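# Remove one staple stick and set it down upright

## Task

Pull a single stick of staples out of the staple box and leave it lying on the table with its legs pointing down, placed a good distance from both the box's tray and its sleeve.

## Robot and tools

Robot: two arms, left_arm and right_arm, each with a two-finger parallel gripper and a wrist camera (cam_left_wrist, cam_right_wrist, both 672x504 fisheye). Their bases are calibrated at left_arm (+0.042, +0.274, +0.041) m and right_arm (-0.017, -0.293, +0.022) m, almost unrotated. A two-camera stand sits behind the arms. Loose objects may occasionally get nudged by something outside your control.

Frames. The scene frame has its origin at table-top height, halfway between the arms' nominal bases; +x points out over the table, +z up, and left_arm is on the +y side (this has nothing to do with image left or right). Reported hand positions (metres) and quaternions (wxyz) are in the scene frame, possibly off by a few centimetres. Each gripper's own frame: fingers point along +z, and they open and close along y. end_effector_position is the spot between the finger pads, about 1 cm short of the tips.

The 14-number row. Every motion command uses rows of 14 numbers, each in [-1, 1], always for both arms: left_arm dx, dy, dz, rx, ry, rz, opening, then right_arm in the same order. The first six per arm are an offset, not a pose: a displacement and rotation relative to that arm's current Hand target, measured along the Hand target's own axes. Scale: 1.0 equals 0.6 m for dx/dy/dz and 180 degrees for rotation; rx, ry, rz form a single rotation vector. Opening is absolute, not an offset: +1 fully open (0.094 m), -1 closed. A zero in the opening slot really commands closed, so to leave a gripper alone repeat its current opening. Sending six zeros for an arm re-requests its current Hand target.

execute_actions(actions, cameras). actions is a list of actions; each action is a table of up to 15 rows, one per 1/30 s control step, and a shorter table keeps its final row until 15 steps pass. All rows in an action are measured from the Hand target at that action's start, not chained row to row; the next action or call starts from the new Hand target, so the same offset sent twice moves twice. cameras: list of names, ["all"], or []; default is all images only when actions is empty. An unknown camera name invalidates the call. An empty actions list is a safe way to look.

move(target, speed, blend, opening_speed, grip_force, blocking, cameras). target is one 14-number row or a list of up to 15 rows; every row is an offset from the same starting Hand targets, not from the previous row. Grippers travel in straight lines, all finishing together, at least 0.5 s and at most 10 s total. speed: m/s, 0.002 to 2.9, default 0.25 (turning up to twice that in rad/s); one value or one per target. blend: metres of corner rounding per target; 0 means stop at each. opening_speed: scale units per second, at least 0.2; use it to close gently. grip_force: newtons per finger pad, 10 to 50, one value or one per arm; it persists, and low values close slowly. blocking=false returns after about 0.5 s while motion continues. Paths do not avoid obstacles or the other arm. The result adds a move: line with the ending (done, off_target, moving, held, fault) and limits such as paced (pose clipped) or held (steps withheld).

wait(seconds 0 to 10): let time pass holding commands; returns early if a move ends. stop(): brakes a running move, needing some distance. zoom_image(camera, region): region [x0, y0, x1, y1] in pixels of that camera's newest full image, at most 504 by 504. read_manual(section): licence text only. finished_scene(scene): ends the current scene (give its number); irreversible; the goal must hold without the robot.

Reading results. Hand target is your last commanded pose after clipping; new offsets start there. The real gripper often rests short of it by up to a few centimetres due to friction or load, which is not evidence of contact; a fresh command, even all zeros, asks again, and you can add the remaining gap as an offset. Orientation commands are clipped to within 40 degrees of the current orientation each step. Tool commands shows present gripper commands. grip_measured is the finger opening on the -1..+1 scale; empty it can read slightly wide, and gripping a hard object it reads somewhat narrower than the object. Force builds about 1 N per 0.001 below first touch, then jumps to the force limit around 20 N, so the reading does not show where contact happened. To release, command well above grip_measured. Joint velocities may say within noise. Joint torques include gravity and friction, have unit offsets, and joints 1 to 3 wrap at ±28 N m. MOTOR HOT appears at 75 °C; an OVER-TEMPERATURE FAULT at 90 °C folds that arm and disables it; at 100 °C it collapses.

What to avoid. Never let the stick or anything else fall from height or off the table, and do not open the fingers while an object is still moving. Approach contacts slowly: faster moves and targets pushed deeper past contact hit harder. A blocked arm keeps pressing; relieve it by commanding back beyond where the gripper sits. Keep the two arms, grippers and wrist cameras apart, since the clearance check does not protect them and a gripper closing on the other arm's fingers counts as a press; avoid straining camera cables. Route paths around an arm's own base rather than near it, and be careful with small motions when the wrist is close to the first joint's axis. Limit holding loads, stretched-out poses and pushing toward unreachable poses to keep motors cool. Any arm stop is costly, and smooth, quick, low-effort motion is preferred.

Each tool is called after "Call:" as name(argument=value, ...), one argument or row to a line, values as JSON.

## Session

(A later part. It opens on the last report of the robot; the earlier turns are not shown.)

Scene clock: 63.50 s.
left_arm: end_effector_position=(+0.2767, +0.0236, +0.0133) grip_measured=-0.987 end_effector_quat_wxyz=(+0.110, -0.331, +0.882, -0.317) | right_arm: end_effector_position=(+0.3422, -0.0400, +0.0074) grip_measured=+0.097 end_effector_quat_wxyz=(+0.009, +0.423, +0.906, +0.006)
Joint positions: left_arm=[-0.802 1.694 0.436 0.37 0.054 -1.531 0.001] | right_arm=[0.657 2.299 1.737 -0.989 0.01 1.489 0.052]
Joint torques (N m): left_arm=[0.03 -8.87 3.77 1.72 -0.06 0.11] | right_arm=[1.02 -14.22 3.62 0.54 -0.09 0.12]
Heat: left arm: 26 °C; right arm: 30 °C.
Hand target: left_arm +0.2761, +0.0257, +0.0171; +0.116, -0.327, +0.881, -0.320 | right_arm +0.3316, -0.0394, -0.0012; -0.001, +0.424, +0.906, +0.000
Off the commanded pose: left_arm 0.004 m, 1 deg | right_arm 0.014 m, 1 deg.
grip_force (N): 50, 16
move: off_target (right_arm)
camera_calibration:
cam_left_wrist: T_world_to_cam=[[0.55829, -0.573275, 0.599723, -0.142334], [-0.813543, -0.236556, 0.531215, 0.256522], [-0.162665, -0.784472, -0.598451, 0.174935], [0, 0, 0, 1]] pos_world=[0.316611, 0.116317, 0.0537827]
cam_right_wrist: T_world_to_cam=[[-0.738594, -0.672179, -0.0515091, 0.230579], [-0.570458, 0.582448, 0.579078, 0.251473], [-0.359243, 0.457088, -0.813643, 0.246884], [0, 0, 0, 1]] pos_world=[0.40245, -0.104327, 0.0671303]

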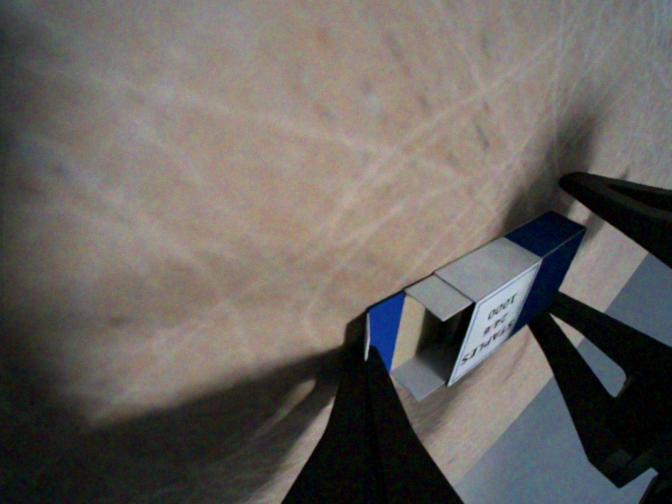

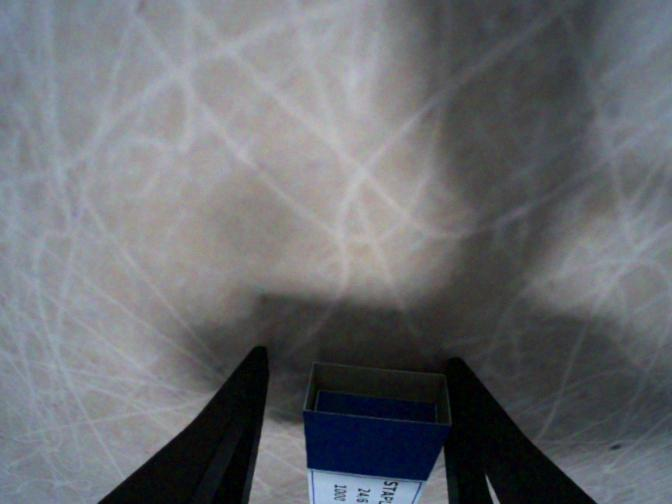

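Call:
move(
  target=[
    [0,0,0,0,0,0,-1,0.022,-0.008,0,0,0,0,0.1],
    [0,0,0,0,0,0,-1,0.022,-0.008,0.004,0,0,0,-0.3],
  ],
  cameras=["cam_left_wrist","cam_right_wrist"],
  speed=0.1,
  grip_force=[50,24],
)

Scene clock: 66.00 s.
left_arm: end_effector_position=(+0.2766, +0.0235, +0.0133) grip_measured=-0.987 end_effector_quat_wxyz=(+0.110, -0.330, +0.882, -0.317) | right_arm: end_effector_position=(+0.3266, -0.0357, +0.0069) grip_measured=-0.204 end_effector_quat_wxyz=(+0.005, +0.425, +0.905, +0.000)
Joint positions: left_arm=[-0.802 1.694 0.436 0.37 0.054 -1.529 0.001] | right_arm=[0.686 2.275 1.693 -0.985 0.009 1.523 0.037]
Joint torques (N m): left_arm=[0.02 -8.88 3.77 1.72 -0.08 0.09] | right_arm=[1.13 -13.44 3.73 0.69 -0.09 0.1]
Heat: left arm: 26 °C; right arm: 30 °C.
Hand target: left_arm +0.2761, +0.0258, +0.0171; +0.116, -0.327, +0.881, -0.320 | right_arm +0.3194, -0.0324, -0.0035; -0.001, +0.424, +0.906, +0.000
Off the commanded pose: left_arm 0.004 m, 1 deg | right_arm 0.013 m, 1 deg.
grip_force (N): 50, 24
move: off_target (right_arm); target 2's new opening was sent with right_arm's hand 0.015 m and 1 deg from that target
camera_calibration:
cam_left_wrist: T_world_to_cam=[[0.556574, -0.574804, 0.599855, -0.141851], [-0.814517, -0.235291, 0.530283, 0.256715], [-0.163668, -0.783734, -0.599145, 0.175124], [0, 0, 0, 1]] pos_world=[0.316712, 0.116117, 0.0538832]
cam_right_wrist: T_world_to_cam=[[-0.742734, -0.668554, -0.0371633, 0.223276], [-0.560235, 0.590081, 0.581328, 0.237348], [-0.36672, 0.452592, -0.81282, 0.241158], [0, 0, 0, 1]] pos_world=[0.387242, -0.0999287, 0.066339]

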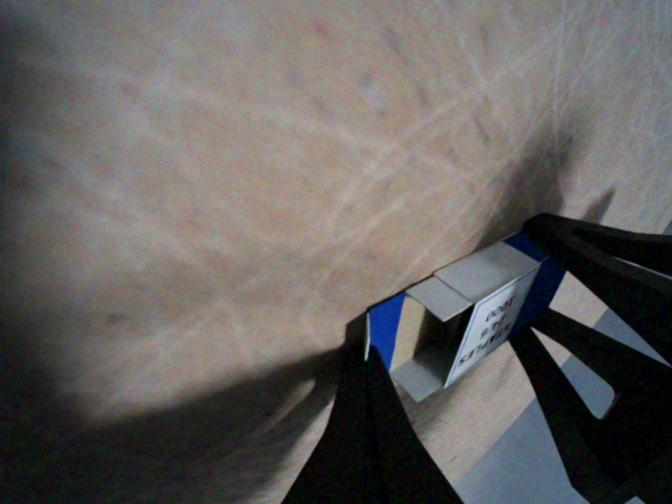

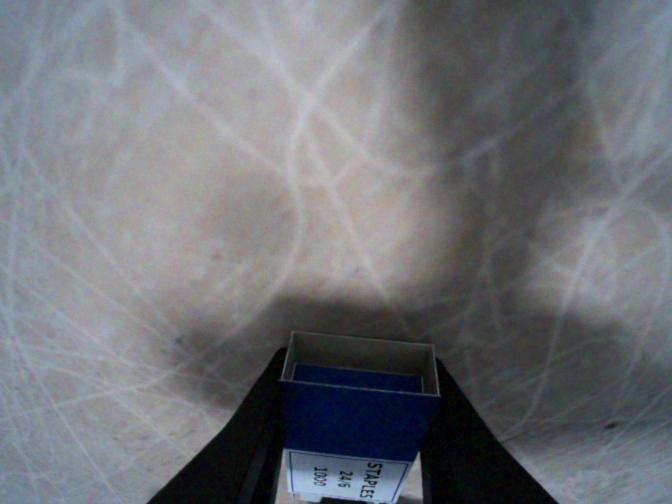

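Call:
move(
  target=[
    [0,0.045,-0.042,0,0,0,-1,0,0,0,0,0,0,-0.35],
  ],
  cameras=["cam_left_wrist","cam_right_wrist"],
  speed=0.05,
)

Scene clock: 67.20 s.
left_arm: end_effector_position=(+0.2610, +0.0426, +0.0256) grip_measured=-0.987 end_effector_quat_wxyz=(+0.122, -0.328, +0.873, -0.339) | right_arm: end_effector_position=(+0.3138, -0.0187, +0.0073) grip_measured=-0.206 end_effector_quat_wxyz=(-0.027, +0.417, +0.908, +0.018)
Joint positions: left_arm=[-0.795 1.551 0.307 0.408 0.055 -1.524 0.001] | right_arm=[0.705 2.275 1.693 -0.983 -0.065 1.525 0.037]
Joint torques (N m): left_arm=[0.51 -7.43 3.22 1.36 0.01 0.14] | right_arm=[-0.69 -13.42 3.89 0.65 0.62 0.08]
Heat: left arm: 26 °C; right arm: 30 °C.
Hand target: left_arm +0.2522, +0.0538, +0.0192; +0.116, -0.327, +0.881, -0.320 | right_arm +0.3195, -0.0324, -0.0035; -0.001, +0.424, +0.906, +0.000
Off the commanded pose: left_arm 0.016 m, 2 deg | right_arm 0.018 m, 4 deg.
grip_force (N): 50, 24
move: off_target (left_arm, right_arm)
camera_calibration:
cam_left_wrist: T_world_to_cam=[[0.534767, -0.550695, 0.640905, -0.125946], [-0.833666, -0.220028, 0.506546, 0.246927], [-0.137935, -0.805185, -0.57676, 0.188558], [0, 0, 0, 1]] pos_world=[0.299215, 0.136797, 0.0643924]
cam_right_wrist: T_world_to_cam=[[-0.732953, -0.678812, -0.0446655, 0.221972], [-0.543047, 0.544287, 0.639415, 0.213306], [-0.409732, 0.492917, -0.767563, 0.242988], [0, 0, 0, 1]] pos_world=[0.37809, -0.0851947, 0.0600322]

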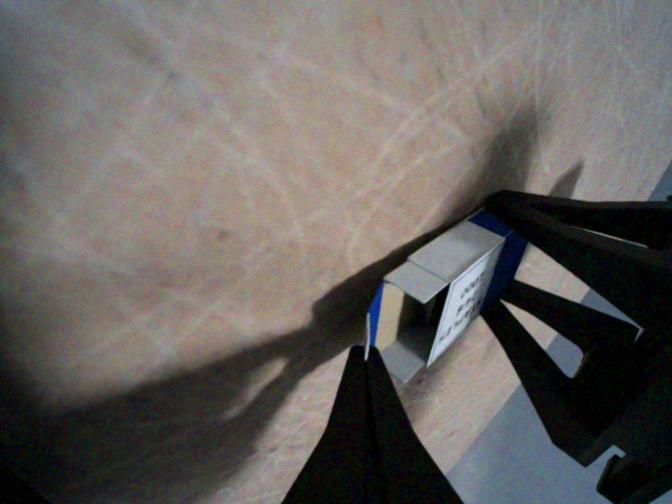

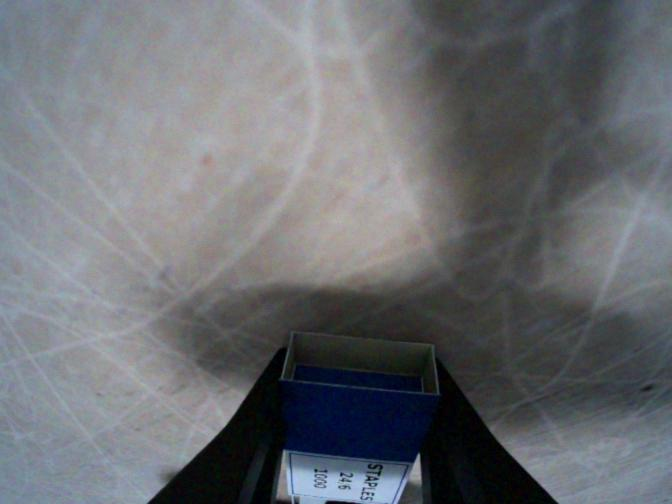

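Call:
move(
  target=[
    [0,0.045,-0.025,0,0,0,-1,-0.05,0,0,0,0,0,-0.35],
  ],
  cameras=["cam_left_wrist","cam_right_wrist"],
  speed=0.03,
)

Scene clock: 68.80 s.
left_arm: end_effector_position=(+0.2506, +0.0543, +0.0344) grip_measured=-0.987 end_effector_quat_wxyz=(+0.132, -0.321, +0.862, -0.368) | right_arm: end_effector_position=(+0.3074, -0.0091, +0.0098) grip_measured=-0.207 end_effector_quat_wxyz=(-0.076, +0.405, +0.910, +0.047)
Joint positions: left_arm=[-0.783 1.453 0.201 0.482 0.069 -1.516 0.001] | right_arm=[0.684 2.275 1.693 -0.982 -0.179 1.481 0.037]
Joint torques (N m): left_arm=[0.72 -5.89 2.28 0.98 -0.04 0.16] | right_arm=[-5.42 -13.27 4.94 0.48 1.66 -0.2]
Heat: left arm: 26 °C; right arm: 31 °C.
Hand target: left_arm +0.2324, +0.0768, +0.0134; +0.116, -0.327, +0.881, -0.320 | right_arm +0.3387, -0.0554, -0.0036; -0.001, +0.424, +0.906, +0.000
Off the commanded pose: left_arm 0.036 m, 6 deg | right_arm 0.057 m, 10 deg.
grip_force (N): 50, 24
move: off_target (left_arm, right_arm)
camera_calibration:
cam_left_wrist: T_world_to_cam=[[0.50303, -0.519564, 0.690662, -0.115029], [-0.85635, -0.191697, 0.479497, 0.241508], [-0.116732, -0.832649, -0.541358, 0.196578], [0, 0, 0, 1]] pos_world=[0.287625, 0.150212, 0.0700628]
cam_right_wrist: T_world_to_cam=[[-0.719839, -0.691294, -0.0628117, 0.219918], [-0.511733, 0.467361, 0.720904, 0.19184], [-0.469001, 0.551077, -0.690183, 0.255534], [0, 0, 0, 1]] pos_world=[0.376322, -0.0784499, 0.0518805]

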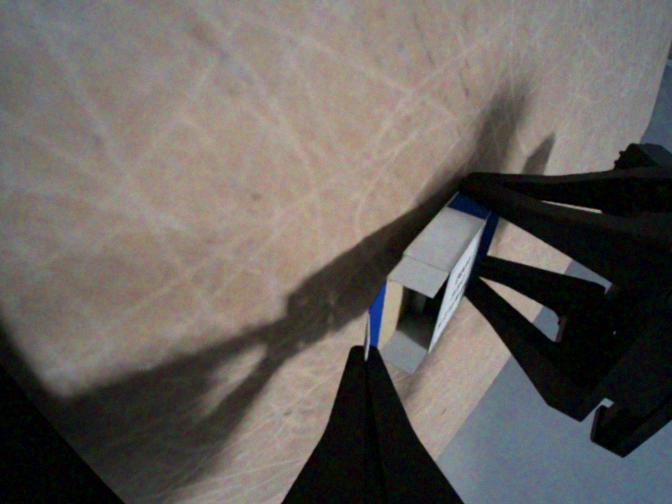

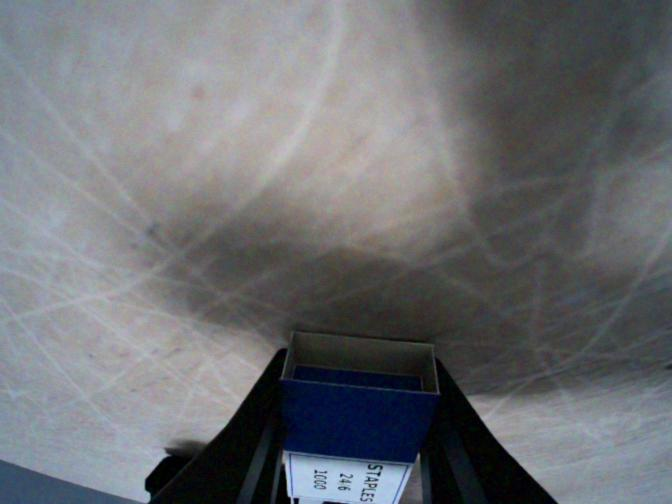

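Call:
move(
  target=[
    [0,-0.06,0.04,0,0,0,-1,0.05,0,0,0,0,0,-0.35],
  ],
  cameras=[],
  speed=0.08,
)

Call:
move(
  target=[
    [0,0,0,0,0,0,-1,0,0,0,0,0,0,-0.1],
    [0,0,0,0,0,0,-1,0,0,0,0,0,0,-0.19],
  ],
  cameras=["cam_left_wrist","cam_right_wrist"],
  grip_force=[50,10],
)

Scene clock: 69.93 s.
left_arm: end_effector_position=(+0.2618, +0.0425, +0.0231) grip_measured=-0.987 end_effector_quat_wxyz=(+0.117, -0.326, +0.875, -0.337) | right_arm: end_effector_position=(+0.3149, -0.0188, +0.0074) grip_measured=-0.207 end_effector_quat_wxyz=(-0.028, +0.420, +0.907, +0.020)
Joint positions: left_arm=[-0.786 1.567 0.313 0.41 0.068 -1.516 0.001] | right_arm=[0.701 2.275 1.693 -0.98 -0.069 1.526 0.037]
Joint torques (N m): left_arm=[-0.58 -4.48 6.04 1.41 -0.13 0.04] | right_arm=[-0.39 -13.39 3.93 0.63 0.65 0.09]
Heat: left arm: 26 °C; right arm: 31 °C.
Hand target: left_arm +0.2605, +0.0441, +0.0181; +0.116, -0.327, +0.881, -0.320 | right_arm +0.3195, -0.0324, -0.0035; -0.001, +0.424, +0.906, +0.000
Off the commanded pose: left_arm 0.006 m, 2 deg | right_arm 0.018 m, 4 deg.
grip_force (N): 50, 24
move: off_target (right_arm)
No camera images: "cameras" was empty.

Scene clock: 71.40 s.
left_arm: end_effector_position=(+0.2590, +0.0451, +0.0199) grip_measured=-0.987 end_effector_quat_wxyz=(+0.113, -0.328, +0.878, -0.329) | right_arm: end_effector_position=(+0.3164, -0.0202, +0.0072) grip_measured=-0.174 end_effector_quat_wxyz=(-0.023, +0.421, +0.906, +0.018)
Joint positions: left_arm=[-0.786 1.567 0.313 0.39 0.068 -1.516 0.001] | right_arm=[0.701 2.275 1.693 -0.979 -0.058 1.53 0.039]
Joint torques (N m): left_arm=[-0.79 -4.38 6.05 1.56 -0.14 0.04] | right_arm=[-0.38 -13.41 3.9 0.63 0.55 0.04]
Heat: left arm: 26 °C; right arm: 31 °C.
Hand target: left_arm +0.2604, +0.0441, +0.0181; +0.116, -0.327, +0.881, -0.320 | right_arm +0.3195, -0.0324, -0.0035; -0.001, +0.424, +0.906, +0.000
Off the commanded pose: left_arm 0.002 m, 1 deg | right_arm 0.017 m, 3 deg.
grip_force (N): 50, 10
move: off_target (right_arm); target 2's new opening was sent with right_arm's hand 0.017 m and 3 deg from that target
camera_calibration:
cam_left_wrist: T_world_to_cam=[[0.545394, -0.564257, 0.619806, -0.12154], [-0.823507, -0.22297, 0.521652, 0.245914], [-0.156148, -0.79492, -0.586276, 0.191357], [0, 0, 0, 1]] pos_world=[0.298679, 0.138365, 0.0592379]
cam_right_wrist: T_world_to_cam=[[-0.738551, -0.672494, -0.0478983, 0.224699], [-0.542815, 0.550989, 0.633848, 0.21555], [-0.399868, 0.494129, -0.771973, 0.241698], [0, 0, 0, 1]] pos_world=[0.379603, -0.0870868, 0.0607214]

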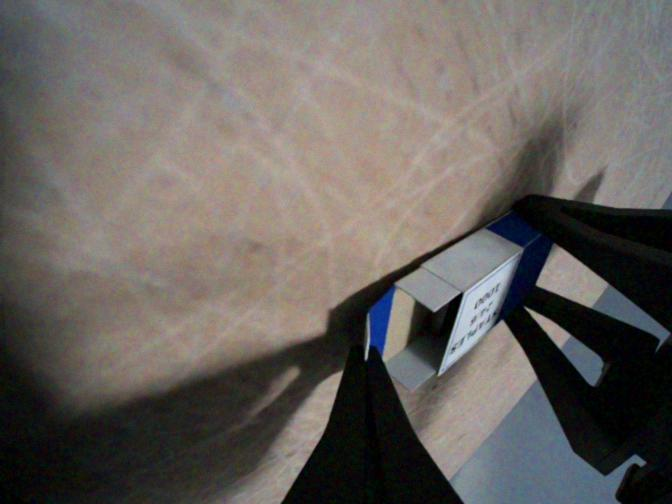

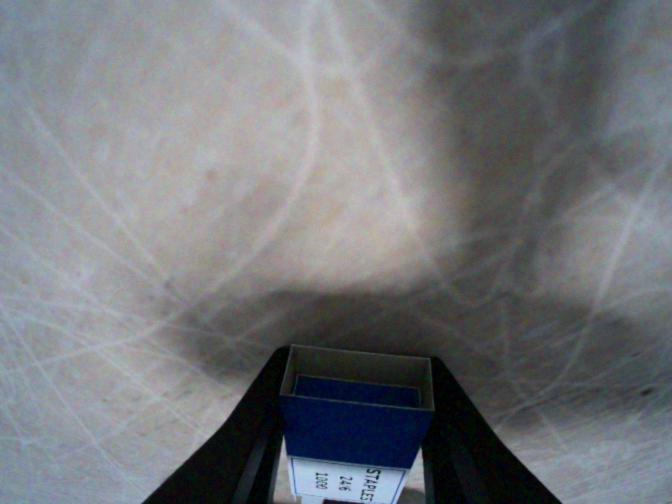

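Call:
move(
  target=[
    [0,0.05,-0.046,0,0,0,-1,0,0,0,0,0,0,-0.19],
  ],
  cameras=["cam_left_wrist","cam_right_wrist"],
  speed=0.04,
)

Scene clock: 73.03 s.
left_arm: end_effector_position=(+0.2359, +0.0703, +0.0208) grip_measured=-0.987 end_effector_quat_wxyz=(+0.114, -0.329, +0.879, -0.325) | right_arm: end_effector_position=(+0.3162, -0.0203, +0.0072) grip_measured=-0.185 end_effector_quat_wxyz=(-0.023, +0.422, +0.906, +0.017)
Joint positions: left_arm=[-0.78 1.41 0.196 0.343 0.068 -1.512 0.001] | right_arm=[0.701 2.275 1.693 -0.98 -0.058 1.531 0.038]
Joint torques (N m): left_arm=[0.46 -5.63 4.16 1.58 -0.03 0.12] | right_arm=[-0.38 -13.41 3.9 0.63 0.55 0]
Heat: left arm: 26 °C; right arm: 31 °C.
Hand target: left_arm +0.2338, +0.0751, +0.0199; +0.115, -0.327, +0.882, -0.320 | right_arm +0.3195, -0.0324, -0.0035; -0.001, +0.424, +0.906, +0.000
Off the commanded pose: left_arm 0.005 m, 1 deg | right_arm 0.017 m, 3 deg.
grip_force (N): 50, 10
move: off_target (right_arm)
camera_calibration:
cam_left_wrist: T_world_to_cam=[[0.5492, -0.566591, 0.614292, -0.0959443], [-0.82113, -0.229241, 0.52268, 0.231972], [-0.155325, -0.791469, -0.591144, 0.208006], [0, 0, 0, 1]] pos_world=[0.27548, 0.163446, 0.060652]
cam_right_wrist: T_world_to_cam=[[-0.739135, -0.671907, -0.0471187, 0.224638], [-0.541953, 0.551721, 0.633948, 0.215345], [-0.399958, 0.494109, -0.771939, 0.24167], [0, 0, 0, 1]] pos_world=[0.379403, -0.0872862, 0.0606219]

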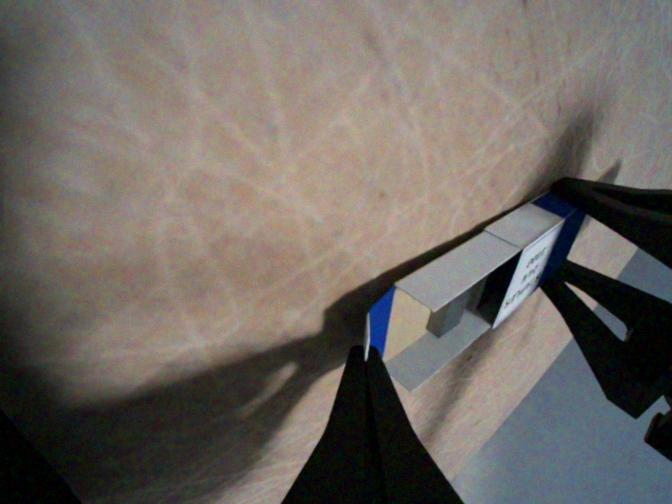

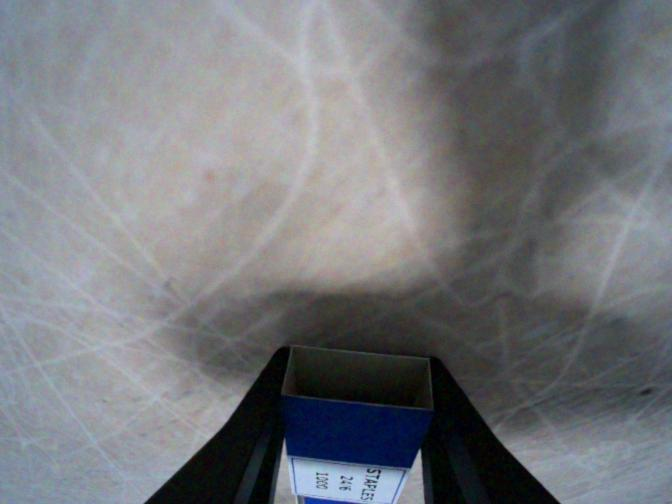

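Call:
move(
  target=[
    [0,0.016,-0.016,0,0,0,-1,0,0,0,0,0,0,-0.19],
  ],
  cameras=["cam_left_wrist"],
  speed=0.04,
)

Call:
zoom_image(
  camera="cam_left_wrist",
  region=[350, 150, 600, 400],
)

Scene clock: 74.20 s.
left_arm: end_effector_position=(+0.2283, +0.0809, +0.0228) grip_measured=-0.987 end_effector_quat_wxyz=(+0.116, -0.330, +0.879, -0.325) | right_arm: end_effector_position=(+0.3162, -0.0203, +0.0072) grip_measured=-0.185 end_effector_quat_wxyz=(-0.023, +0.422, +0.906, +0.017)
Joint positions: left_arm=[-0.771 1.324 0.154 0.301 0.069 -1.505 0.001] | right_arm=[0.701 2.275 1.693 -0.98 -0.058 1.531 0.038]
Joint torques (N m): left_arm=[0.49 -4.83 4.29 1.6 0.01 0.13] | right_arm=[-0.36 -13.39 3.9 0.62 0.55 0]
Heat: left arm: 26 °C; right arm: 32 °C.
Hand target: left_arm +0.2252, +0.0853, +0.0213; +0.116, -0.327, +0.881, -0.320 | right_arm +0.3195, -0.0324, -0.0035; -0.001, +0.424, +0.906, +0.000
Off the commanded pose: left_arm 0.006 m, 1 deg | right_arm 0.017 m, 3 deg.
grip_force (N): 50, 10
move: off_target (right_arm)
camera_calibration:
cam_left_wrist: T_world_to_cam=[[0.54828, -0.565882, 0.615765, -0.0868178], [-0.822616, -0.232303, 0.518977, 0.227588], [-0.150636, -0.791083, -0.592871, 0.215401], [0, 0, 0, 1]] pos_world=[0.267265, 0.174141, 0.0630514]
Images, in order (width x height): cam_left_wrist 672x504.

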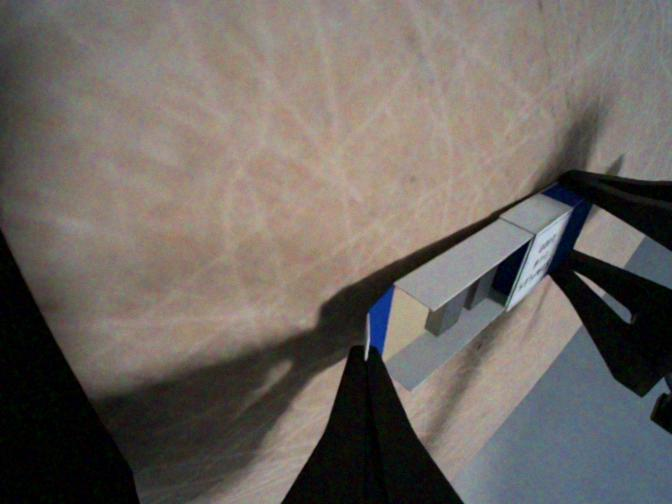

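Scaled by 2.016 from the camera's 672x504 image, which has a finer 960x720 frame.

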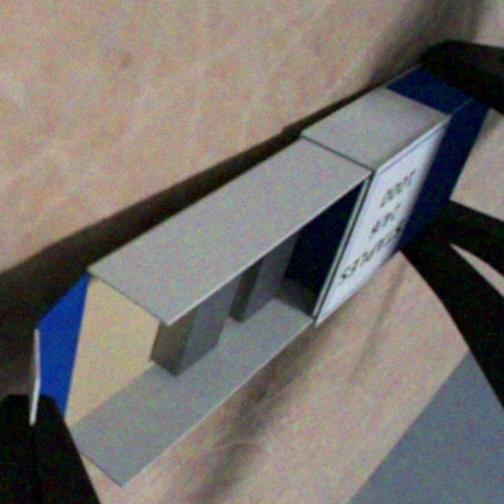

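Call:
move(
  target=[
    [0,0,0,0,0,0,-0.7,0,0,0,0,0,0,-0.19],
    [0,0,-0.1,0,0,0,-0.7,0,0,0,0,0,0,0.1],
    [0,0,-0.1,0,0,0,-0.7,0.01,0,-0.12,0,0,0,0.1],
    [0,-0.05,-0.12,-0.139,0,0,-0.5,-0.13,-0.2,-0.22,0,0,0,0.1],
  ],
  cameras=["cam_left_wrist"],
  speed=0.15,
)

Scene clock: 80.93 s.
left_arm: end_effector_position=(+0.2062, +0.1046, +0.0899) grip_measured=-0.502 end_effector_quat_wxyz=(+0.033, -0.345, +0.930, -0.125) | right_arm: end_effector_position=(+0.2856, -0.1624, +0.1237) grip_measured=+0.097 end_effector_quat_wxyz=(-0.002, +0.424, +0.906, +0.008)
Joint positions: left_arm=[-0.78 1.232 0.682 -0.766 0.047 -1.486 0.023] | right_arm=[0.439 1.788 1.452 -1.226 -0.013 1.273 0.052]
Joint torques (N m): left_arm=[-0.58 -3.23 8.59 0.78 -0.19 -0.02] | right_arm=[-0.28 -12.22 5.18 0.21 0.12 -0.04]
Heat: left arm: 27 °C; right arm: 32 °C.
Hand target: left_arm +0.2104, +0.1031, +0.0958; +0.042, -0.344, +0.930, -0.122 | right_arm +0.2777, -0.1692, +0.1285; -0.001, +0.424, +0.906, +0.000
Off the commanded pose: left_arm 0.007 m, 1 deg | right_arm 0.012 m, 1 deg.
grip_force (N): 50, 10
move: off_target (right_arm); target 2's new opening was sent with right_arm's hand 0.017 m and 3 deg from that target
camera_calibration:
cam_left_wrist: T_world_to_cam=[[0.666022, -0.714306, 0.214897, -0.0753292], [-0.650161, -0.414675, 0.636659, 0.153054], [-0.365657, -0.563747, -0.740597, 0.304407], [0, 0, 0, 1]] pos_world=[0.260989, 0.181268, 0.144188]
Images, in order (width x height): cam_left_wrist 672x504.

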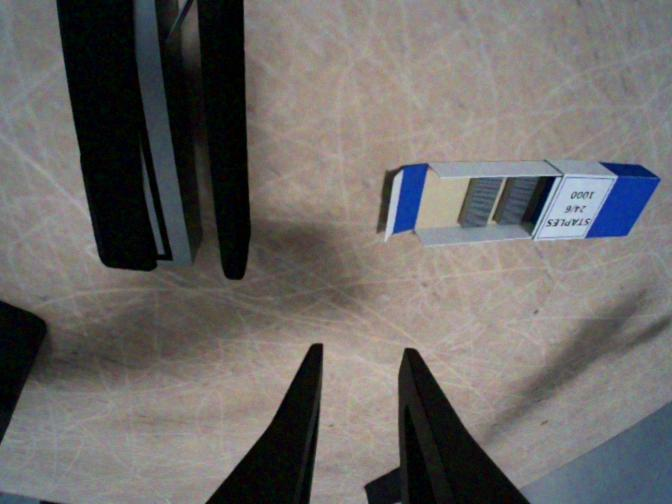

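Call:
zoom_image(
  camera="cam_left_wrist",
  region=[380, 140, 600, 260],
)

Scaled by 2.291 from the camera's 672x504 image, which has a finer 960x720 frame.

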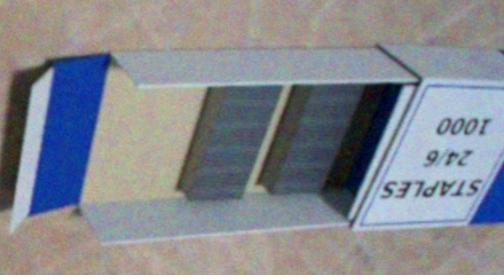

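Call:
move(
  target=[-0.0025,-0.095,0.082,0,0,0,-0.5,0,0,0,0,0,0,0.1],
  cameras=["cam_left_wrist"],
  speed=0.15,
)

Call:
zoom_image(
  camera="cam_left_wrist",
  region=[280, 220, 460, 350],
)

Scene clock: 84.50 s.
left_arm: end_effector_position=(+0.2458, +0.0600, +0.0574) grip_measured=-0.502 end_effector_quat_wxyz=(+0.028, -0.345, +0.931, -0.113) | right_arm: end_effector_position=(+0.2856, -0.1624, +0.1237) grip_measured=+0.097 end_effector_quat_wxyz=(-0.002, +0.424, +0.906, +0.008)
Joint positions: left_arm=[-0.797 1.564 0.815 -0.593 0.043 -1.503 0.023] | right_arm=[0.439 1.788 1.452 -1.226 -0.013 1.273 0.052]
Joint torques (N m): left_arm=[-0.57 -5.96 8.13 1.04 -0.2 -0.03] | right_arm=[-0.29 -12.21 5.19 0.21 0.14 -0.04]
Heat: left arm: 28 °C; right arm: 32 °C.
Hand target: left_arm +0.2555, +0.0526, +0.0627; +0.042, -0.345, +0.930, -0.122 | right_arm +0.2777, -0.1692, +0.1285; -0.001, +0.424, +0.906, +0.000
Off the commanded pose: left_arm 0.013 m, 2 deg | right_arm 0.012 m, 1 deg.
grip_force (N): 50, 10
move: off_target (left_arm, right_arm)
camera_calibration:
cam_left_wrist: T_world_to_cam=[[0.669582, -0.718258, 0.189116, -0.125764], [-0.638322, -0.426303, 0.640945, 0.178615], [-0.379744, -0.549882, -0.743925, 0.272607], [0, 0, 0, 1]] pos_world=[0.301744, 0.135715, 0.112101]
Images, in order (width x height): cam_left_wrist 672x504.

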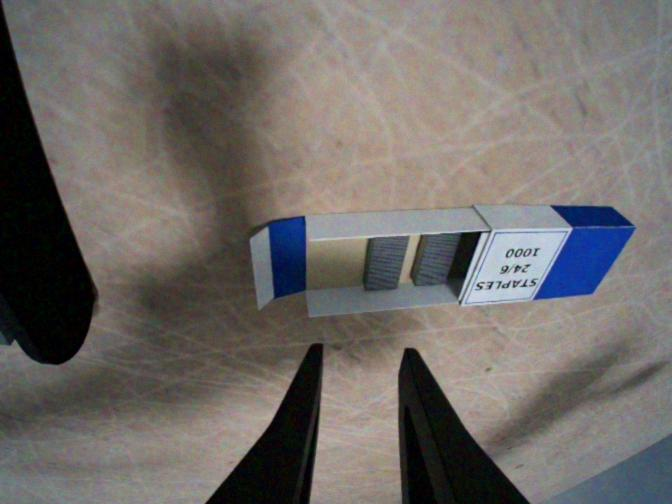

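Scaled by 2.800 from the camera's 672x504 image, which has a finer 960x720 frame.

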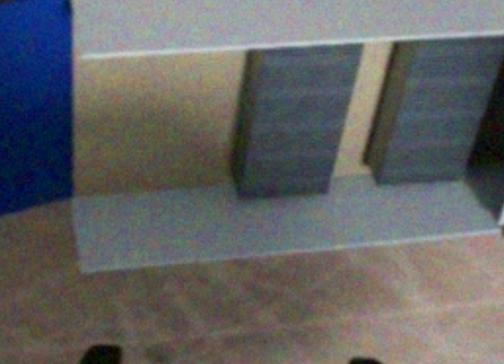

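Call:
move(
  target=[
    [-0.0097,0.004,0.02,-0.04,0,-0.02,-0.49,0,0,0,0,0,0,0.1],
    [-0.0097,0.012,0.06,-0.04,0,-0.02,-0.49,0,0,0,0,0,0,0.1],
  ],
  cameras=["cam_left_wrist"],
  speed=0.08,
)

Call:
zoom_image(
  camera="cam_left_wrist",
  region=[280, 230, 480, 380],
)

Scene clock: 87.07 s.
left_arm: end_effector_position=(+0.2609, +0.0473, +0.0332) grip_measured=-0.492 end_effector_quat_wxyz=(+0.011, -0.369, +0.926, -0.076) | right_arm: end_effector_position=(+0.2856, -0.1624, +0.1237) grip_measured=+0.097 end_effector_quat_wxyz=(-0.002, +0.424, +0.906, +0.008)
Joint positions: left_arm=[-0.793 1.751 0.928 -0.598 0.041 -1.545 0.024] | right_arm=[0.439 1.788 1.452 -1.226 -0.013 1.273 0.052]
Joint torques (N m): left_arm=[0.36 -7.43 4.46 0.88 -0.2 -0.03] | right_arm=[-0.29 -12.22 5.16 0.22 0.13 -0.04]
Heat: left arm: 28 °C; right arm: 32 °C.
Hand target: left_arm +0.2611, +0.0546, +0.0260; +0.016, -0.375, +0.924, -0.064 | right_arm +0.2777, -0.1692, +0.1285; -0.001, +0.424, +0.906, +0.000
Off the commanded pose: left_arm 0.010 m, 2 deg | right_arm 0.012 m, 1 deg.
grip_force (N): 50, 10
move: off_target (right_arm)
camera_calibration:
cam_left_wrist: T_world_to_cam=[[0.711776, -0.694078, 0.107846, -0.149878], [-0.576618, -0.489704, 0.653989, 0.184801], [-0.401107, -0.527679, -0.748777, 0.257916], [0, 0, 0, 1]] pos_world=[0.316691, 0.122567, 0.0884276]
Images, in order (width x height): cam_left_wrist 672x504.

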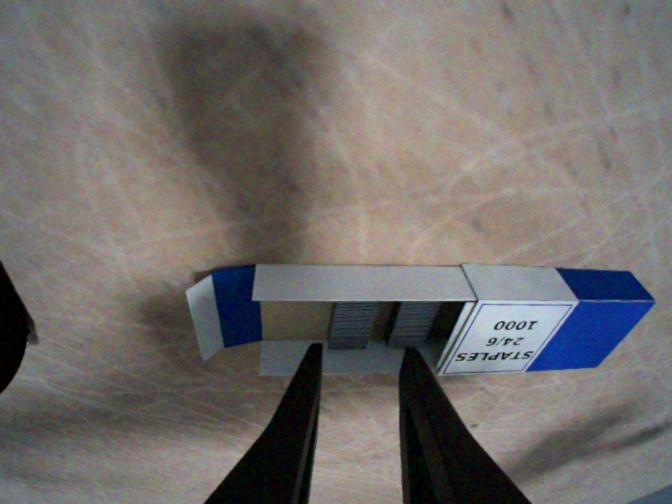

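Scaled by 2.520 from the camera's 672x504 image, which has a finer 960x720 frame.

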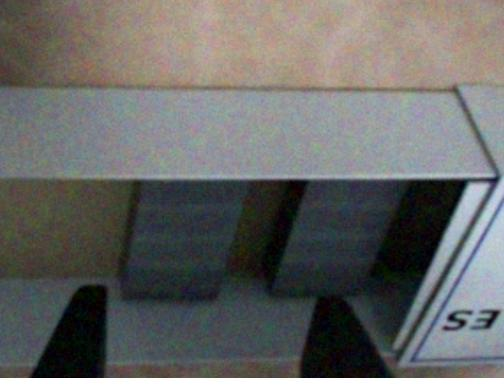

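Call:
move(
  target=[
    [0,0.012,-0.012,0,0,0,-0.49,0,0,0,0,0,0,0.1],
    [0,0.0225,0.016,0,0,0,-0.49,0,0,0,0,0,0,0.1],
  ],
  cameras=["cam_left_wrist"],
  speed=0.06,
)

Call:
zoom_image(
  camera="cam_left_wrist",
  region=[280, 230, 480, 380],
)

Scene clock: 88.97 s.
left_arm: end_effector_position=(+0.2509, +0.0572, +0.0177) grip_measured=-0.492 end_effector_quat_wxyz=(+0.008, -0.370, +0.926, -0.070) | right_arm: end_effector_position=(+0.2856, -0.1624, +0.1237) grip_measured=+0.097 end_effector_quat_wxyz=(-0.002, +0.424, +0.906, +0.008)
Joint positions: left_arm=[-0.793 1.751 0.854 -0.539 0.041 -1.545 0.024] | right_arm=[0.439 1.788 1.452 -1.226 -0.013 1.273 0.052]
Joint torques (N m): left_arm=[0.39 -8.16 4.38 0.84 -0.2 -0.04] | right_arm=[-0.28 -12.22 5.16 0.21 0.13 -0.04]
Heat: left arm: 28 °C; right arm: 31 °C.
Hand target: left_arm +0.2525, +0.0631, +0.0147; +0.016, -0.375, +0.925, -0.065 | right_arm +0.2777, -0.1692, +0.1285; -0.001, +0.424, +0.906, +0.000
Off the commanded pose: left_arm 0.007 m, 1 deg | right_arm 0.012 m, 1 deg.
grip_force (N): 50, 10
move: off_target (right_arm)
camera_calibration:
cam_left_wrist: T_world_to_cam=[[0.712775, -0.695043, 0.0941671, -0.134092], [-0.57024, -0.496076, 0.654778, 0.192805], [-0.408385, -0.520407, -0.749932, 0.249021], [0, 0, 0, 1]] pos_world=[0.307219, 0.132038, 0.0731309]
Images, in order (width x height): cam_left_wrist 672x504.

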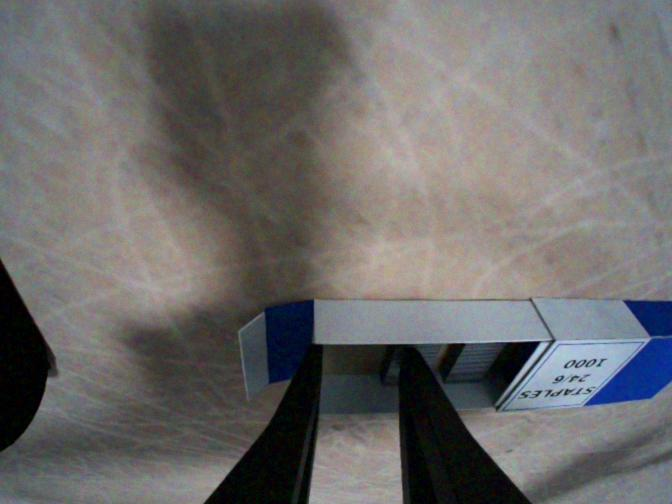

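Scaled by 2.520 from the camera's 672x504 image, which has a finer 960x720 frame.

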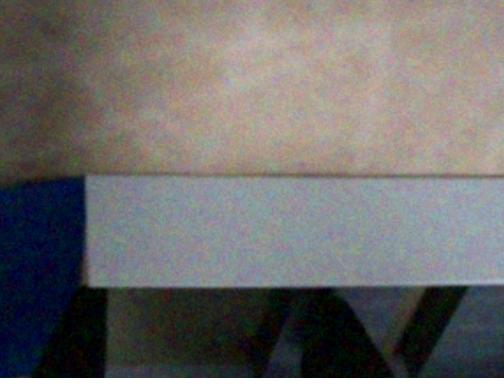

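Call:
move(
  target=[
    [0,-0.006,-0.045,0,0,0,-0.49,0,0,0,0,0,0,0.1],
  ],
  cameras=["cam_left_wrist"],
  speed=0.06,
)

Call:
zoom_image(
  camera="cam_left_wrist",
  region=[280, 230, 480, 380],
)

Scene clock: 90.37 s.
left_arm: end_effector_position=(+0.2437, +0.0644, +0.0300) grip_measured=-0.492 end_effector_quat_wxyz=(+0.002, -0.370, +0.927, -0.056) | right_arm: end_effector_position=(+0.2856, -0.1624, +0.1237) grip_measured=+0.097 end_effector_quat_wxyz=(-0.002, +0.424, +0.906, +0.008)
Joint positions: left_arm=[-0.793 1.71 0.869 -0.626 0.041 -1.545 0.024] | right_arm=[0.439 1.788 1.452 -1.226 -0.013 1.273 0.052]
Joint torques (N m): left_arm=[0.53 -10.1 7.35 0.46 -0.19 -0.01] | right_arm=[-0.29 -12.22 5.18 0.21 0.13 -0.04]
Heat: left arm: 28 °C; right arm: 31 °C.
Hand target: left_arm +0.2529, +0.0634, +0.0420; +0.016, -0.375, +0.925, -0.064 | right_arm +0.2777, -0.1692, +0.1285; -0.001, +0.424, +0.906, +0.000
Off the commanded pose: left_arm 0.015 m, 2 deg | right_arm 0.012 m, 1 deg.
grip_force (N): 50, 10
move: off_target (left_arm, right_arm)
camera_calibration:
cam_left_wrist: T_world_to_cam=[[0.714509, -0.696749, 0.0633774, -0.124576], [-0.555874, -0.510358, 0.656155, 0.18157], [-0.42483, -0.504058, -0.75196, 0.262087], [0, 0, 0, 1]] pos_world=[0.301284, 0.137975, 0.0858365]
Images, in order (width x height): cam_left_wrist 672x504.

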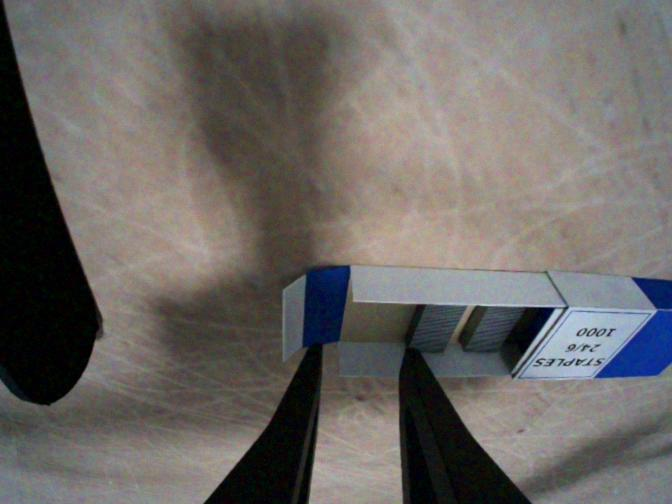

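Scaled by 2.520 from the camera's 672x504 image, which has a finer 960x720 frame.

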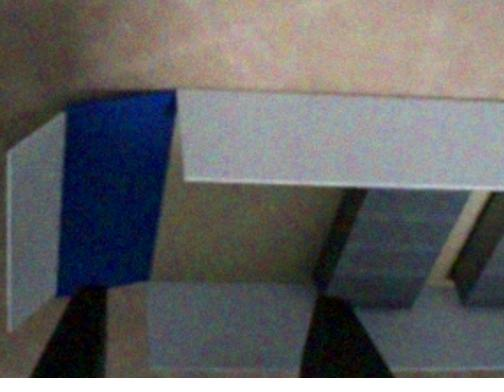

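Call:
move(
  target=[
    [0,-0.016,-0.015,0,0,0,-0.49,0,0,0,0,0,0,0.1],
    [0,-0.0122,0.036,0,0,0,-0.49,0,0,0,0,0,0,0.1],
  ],
  cameras=["cam_left_wrist"],
  speed=0.06,
)

Call:
zoom_image(
  camera="cam_left_wrist",
  region=[280, 230, 480, 380],
)

Scene clock: 92.83 s.
left_arm: end_effector_position=(+0.2582, +0.0501, +0.0271) grip_measured=-0.492 end_effector_quat_wxyz=(+0.010, -0.370, +0.926, -0.074) | right_arm: end_effector_position=(+0.2856, -0.1624, +0.1237) grip_measured=+0.097 end_effector_quat_wxyz=(-0.002, +0.424, +0.906, +0.008)
Joint positions: left_arm=[-0.793 1.757 0.906 -0.577 0.04 -1.546 0.024] | right_arm=[0.439 1.788 1.452 -1.226 -0.013 1.273 0.052]
Joint torques (N m): left_arm=[0.36 -7.45 4.77 0.83 -0.2 -0.03] | right_arm=[-0.28 -12.22 5.18 0.21 0.13 -0.04]
Heat: left arm: 28 °C; right arm: 31 °C.
Hand target: left_arm +0.2597, +0.0559, +0.0215; +0.016, -0.375, +0.925, -0.064 | right_arm +0.2777, -0.1692, +0.1285; -0.001, +0.424, +0.906, +0.000
Off the commanded pose: left_arm 0.008 m, 1 deg | right_arm 0.012 m, 1 deg.
grip_force (N): 50, 10
move: off_target (right_arm)
camera_calibration:
cam_left_wrist: T_world_to_cam=[[0.712489, -0.694205, 0.102169, -0.145404], [-0.573919, -0.492774, 0.654057, 0.188086], [-0.403703, -0.524645, -0.749514, 0.254288], [0, 0, 0, 1]] pos_world=[0.314202, 0.125155, 0.0824293]
Images, in order (width x height): cam_left_wrist 672x504.

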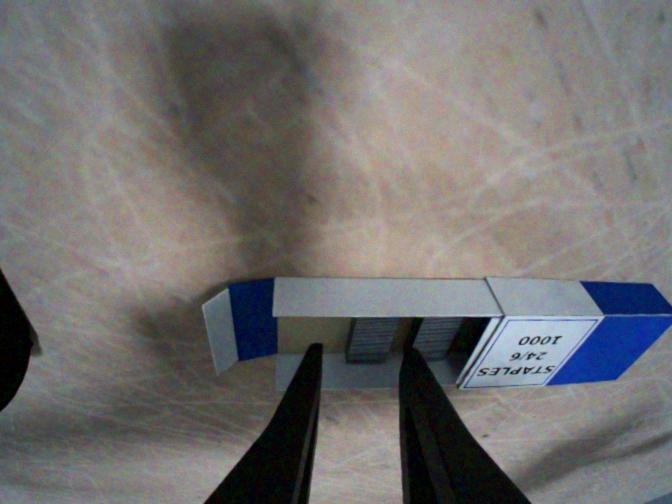

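Scaled by 2.520 from the camera's 672x504 image, which has a finer 960x720 frame.

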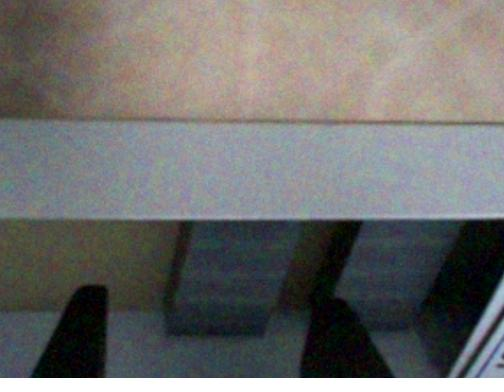

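Call:
move(
  target=[
    [0,0.005,0.017,0,0,0,-0.49,0,0,0,0,0,0,0.1],
  ],
  cameras=["cam_left_wrist"],
  speed=0.04,
)

Call:
zoom_image(
  camera="cam_left_wrist",
  region=[280, 240, 480, 390],
)

Scene clock: 94.20 s.
left_arm: end_effector_position=(+0.2577, +0.0505, +0.0175) grip_measured=-0.492 end_effector_quat_wxyz=(+0.010, -0.370, +0.926, -0.075) | right_arm: end_effector_position=(+0.2856, -0.1624, +0.1237) grip_measured=+0.097 end_effector_quat_wxyz=(-0.002, +0.424, +0.906, +0.008)
Joint positions: left_arm=[-0.793 1.775 0.882 -0.531 0.04 -1.546 0.024] | right_arm=[0.439 1.788 1.452 -1.226 -0.013 1.273 0.052]
Joint torques (N m): left_arm=[0.32 -7.3 4.52 0.84 -0.2 -0.02] | right_arm=[-0.28 -12.22 5.18 0.21 0.13 -0.04]
Heat: left arm: 28 °C; right arm: 31 °C.
Hand target: left_arm +0.2584, +0.0570, +0.0110; +0.016, -0.375, +0.925, -0.064 | right_arm +0.2777, -0.1692, +0.1285; -0.001, +0.424, +0.906, +0.000
Off the commanded pose: left_arm 0.009 m, 2 deg | right_arm 0.012 m, 1 deg.
grip_force (N): 50, 10
move: off_target (right_arm)
camera_calibration:
cam_left_wrist: T_world_to_cam=[[0.712468, -0.693711, 0.105614, -0.143875], [-0.575322, -0.491323, 0.653916, 0.194584], [-0.401738, -0.526656, -0.749159, 0.246776], [0, 0, 0, 1]] pos_world=[0.313595, 0.125762, 0.0728283]
Images, in order (width x height): cam_left_wrist 672x504.

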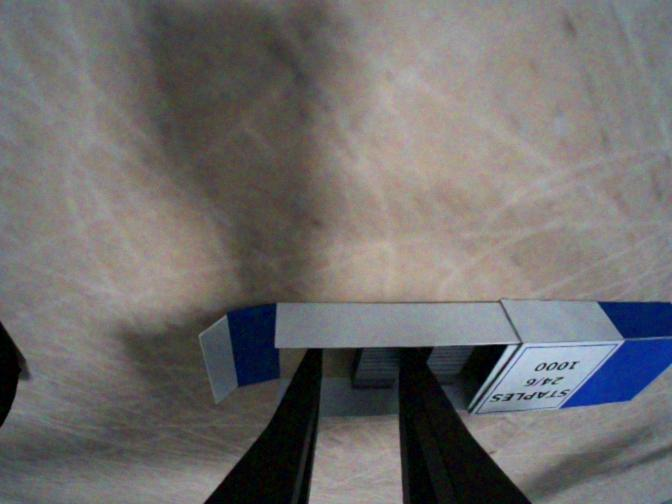

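Scaled by 2.520 from the camera's 672x504 image, which has a finer 960x720 frame.

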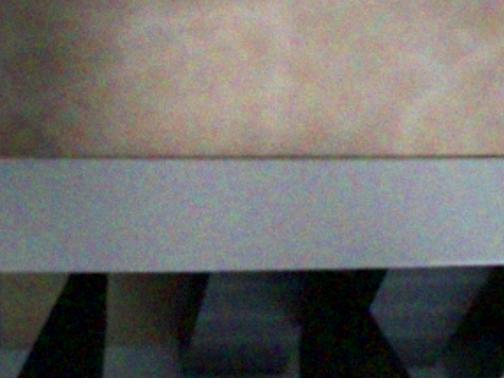

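Call:
move(
  target=[
    [0,0,0,0,0,0,-0.9,0,0,0,0,0,0,0.1],
  ],
  cameras=["cam_left_wrist"],
  grip_force=[15,10],
)

Call:
zoom_image(
  camera="cam_left_wrist",
  region=[280, 240, 480, 390],
)

Scene clock: 96.70 s.
left_arm: end_effector_position=(+0.2593, +0.0490, +0.0179) grip_measured=-0.897 end_effector_quat_wxyz=(+0.012, -0.370, +0.926, -0.079) | right_arm: end_effector_position=(+0.2856, -0.1624, +0.1237) grip_measured=+0.097 end_effector_quat_wxyz=(-0.002, +0.424, +0.906, +0.008)
Joint positions: left_arm=[-0.793 1.775 0.882 -0.522 0.04 -1.546 0.005] | right_arm=[0.439 1.788 1.452 -1.226 -0.013 1.273 0.052]
Joint torques (N m): left_arm=[0.31 -7.31 4.55 0.78 -0.2 -0.03] | right_arm=[-0.29 -12.21 5.19 0.21 0.13 -0.04]
Heat: left arm: 28 °C; right arm: 31 °C.
Hand target: left_arm +0.2584, +0.0570, +0.0110; +0.016, -0.375, +0.925, -0.065 | right_arm +0.2777, -0.1692, +0.1285; -0.001, +0.424, +0.906, +0.000
Off the commanded pose: left_arm 0.011 m, 2 deg | right_arm 0.012 m, 1 deg.
grip_force (N): 15, 10
move: off_target (left_arm, right_arm)
camera_calibration:
cam_left_wrist: T_world_to_cam=[[0.711796, -0.693017, 0.114338, -0.14607], [-0.579378, -0.487283, 0.653358, 0.195368], [-0.397073, -0.531303, -0.748365, 0.245829], [0, 0, 0, 1]] pos_world=[0.314776, 0.12458, 0.073026]
Images, in order (width x height): cam_left_wrist 672x504.

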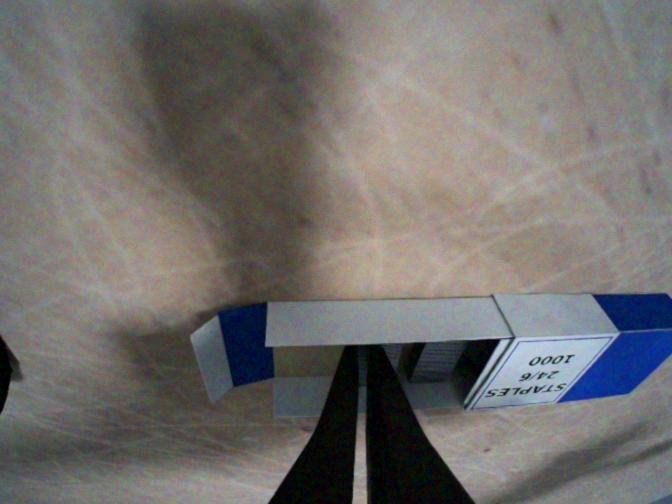

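Scaled by 2.520 from the camera's 672x504 image, which has a finer 960x720 frame.

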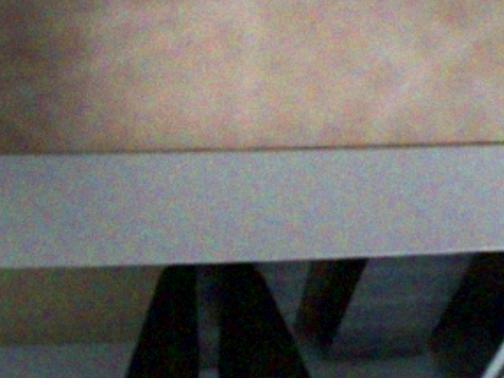

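Call:
move(
  target=[
    [0,0,0,0,0,0,-0.49,0,0,0,0,0,0,0.1],
  ],
  cameras=["cam_left_wrist"],
)

Call:
zoom_image(
  camera="cam_left_wrist",
  region=[300, 320, 460, 420],
)

Scene clock: 97.40 s.
left_arm: end_effector_position=(+0.2591, +0.0491, +0.0174) grip_measured=-0.492 end_effector_quat_wxyz=(+0.012, -0.370, +0.926, -0.078) | right_arm: end_effector_position=(+0.2856, -0.1624, +0.1237) grip_measured=+0.097 end_effector_quat_wxyz=(-0.002, +0.424, +0.906, +0.008)
Joint positions: left_arm=[-0.793 1.777 0.882 -0.522 0.04 -1.547 0.024] | right_arm=[0.439 1.788 1.452 -1.226 -0.013 1.273 0.052]
Joint torques (N m): left_arm=[0.32 -7.42 4.52 0.78 -0.19 -0.02] | right_arm=[-0.28 -12.22 5.18 0.21 0.13 -0.04]
Heat: left arm: 28 °C; right arm: 31 °C.
Hand target: left_arm +0.2583, +0.0570, +0.0110; +0.016, -0.375, +0.925, -0.064 | right_arm +0.2777, -0.1692, +0.1285; -0.001, +0.424, +0.906, +0.000
Off the commanded pose: left_arm 0.010 m, 2 deg | right_arm 0.012 m, 1 deg.
grip_force (N): 15, 10
move: off_target (right_arm)
camera_calibration:
cam_left_wrist: T_world_to_cam=[[0.712158, -0.692905, 0.112756, -0.145901], [-0.578453, -0.488182, 0.653506, 0.195431], [-0.397772, -0.530624, -0.748476, 0.245686], [0, 0, 0, 1]] pos_world=[0.31468, 0.124677, 0.0726264]
Images, in order (width x height): cam_left_wrist 672x504.

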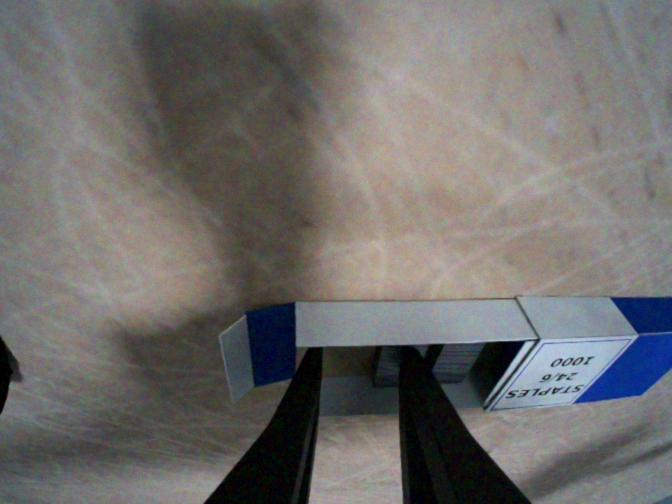

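Scaled by 3.150 from the camera's 672x504 image, which has a finer 960x720 frame.

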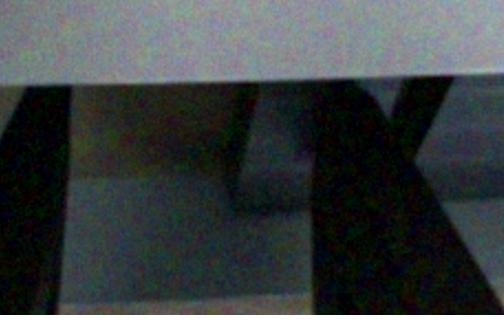

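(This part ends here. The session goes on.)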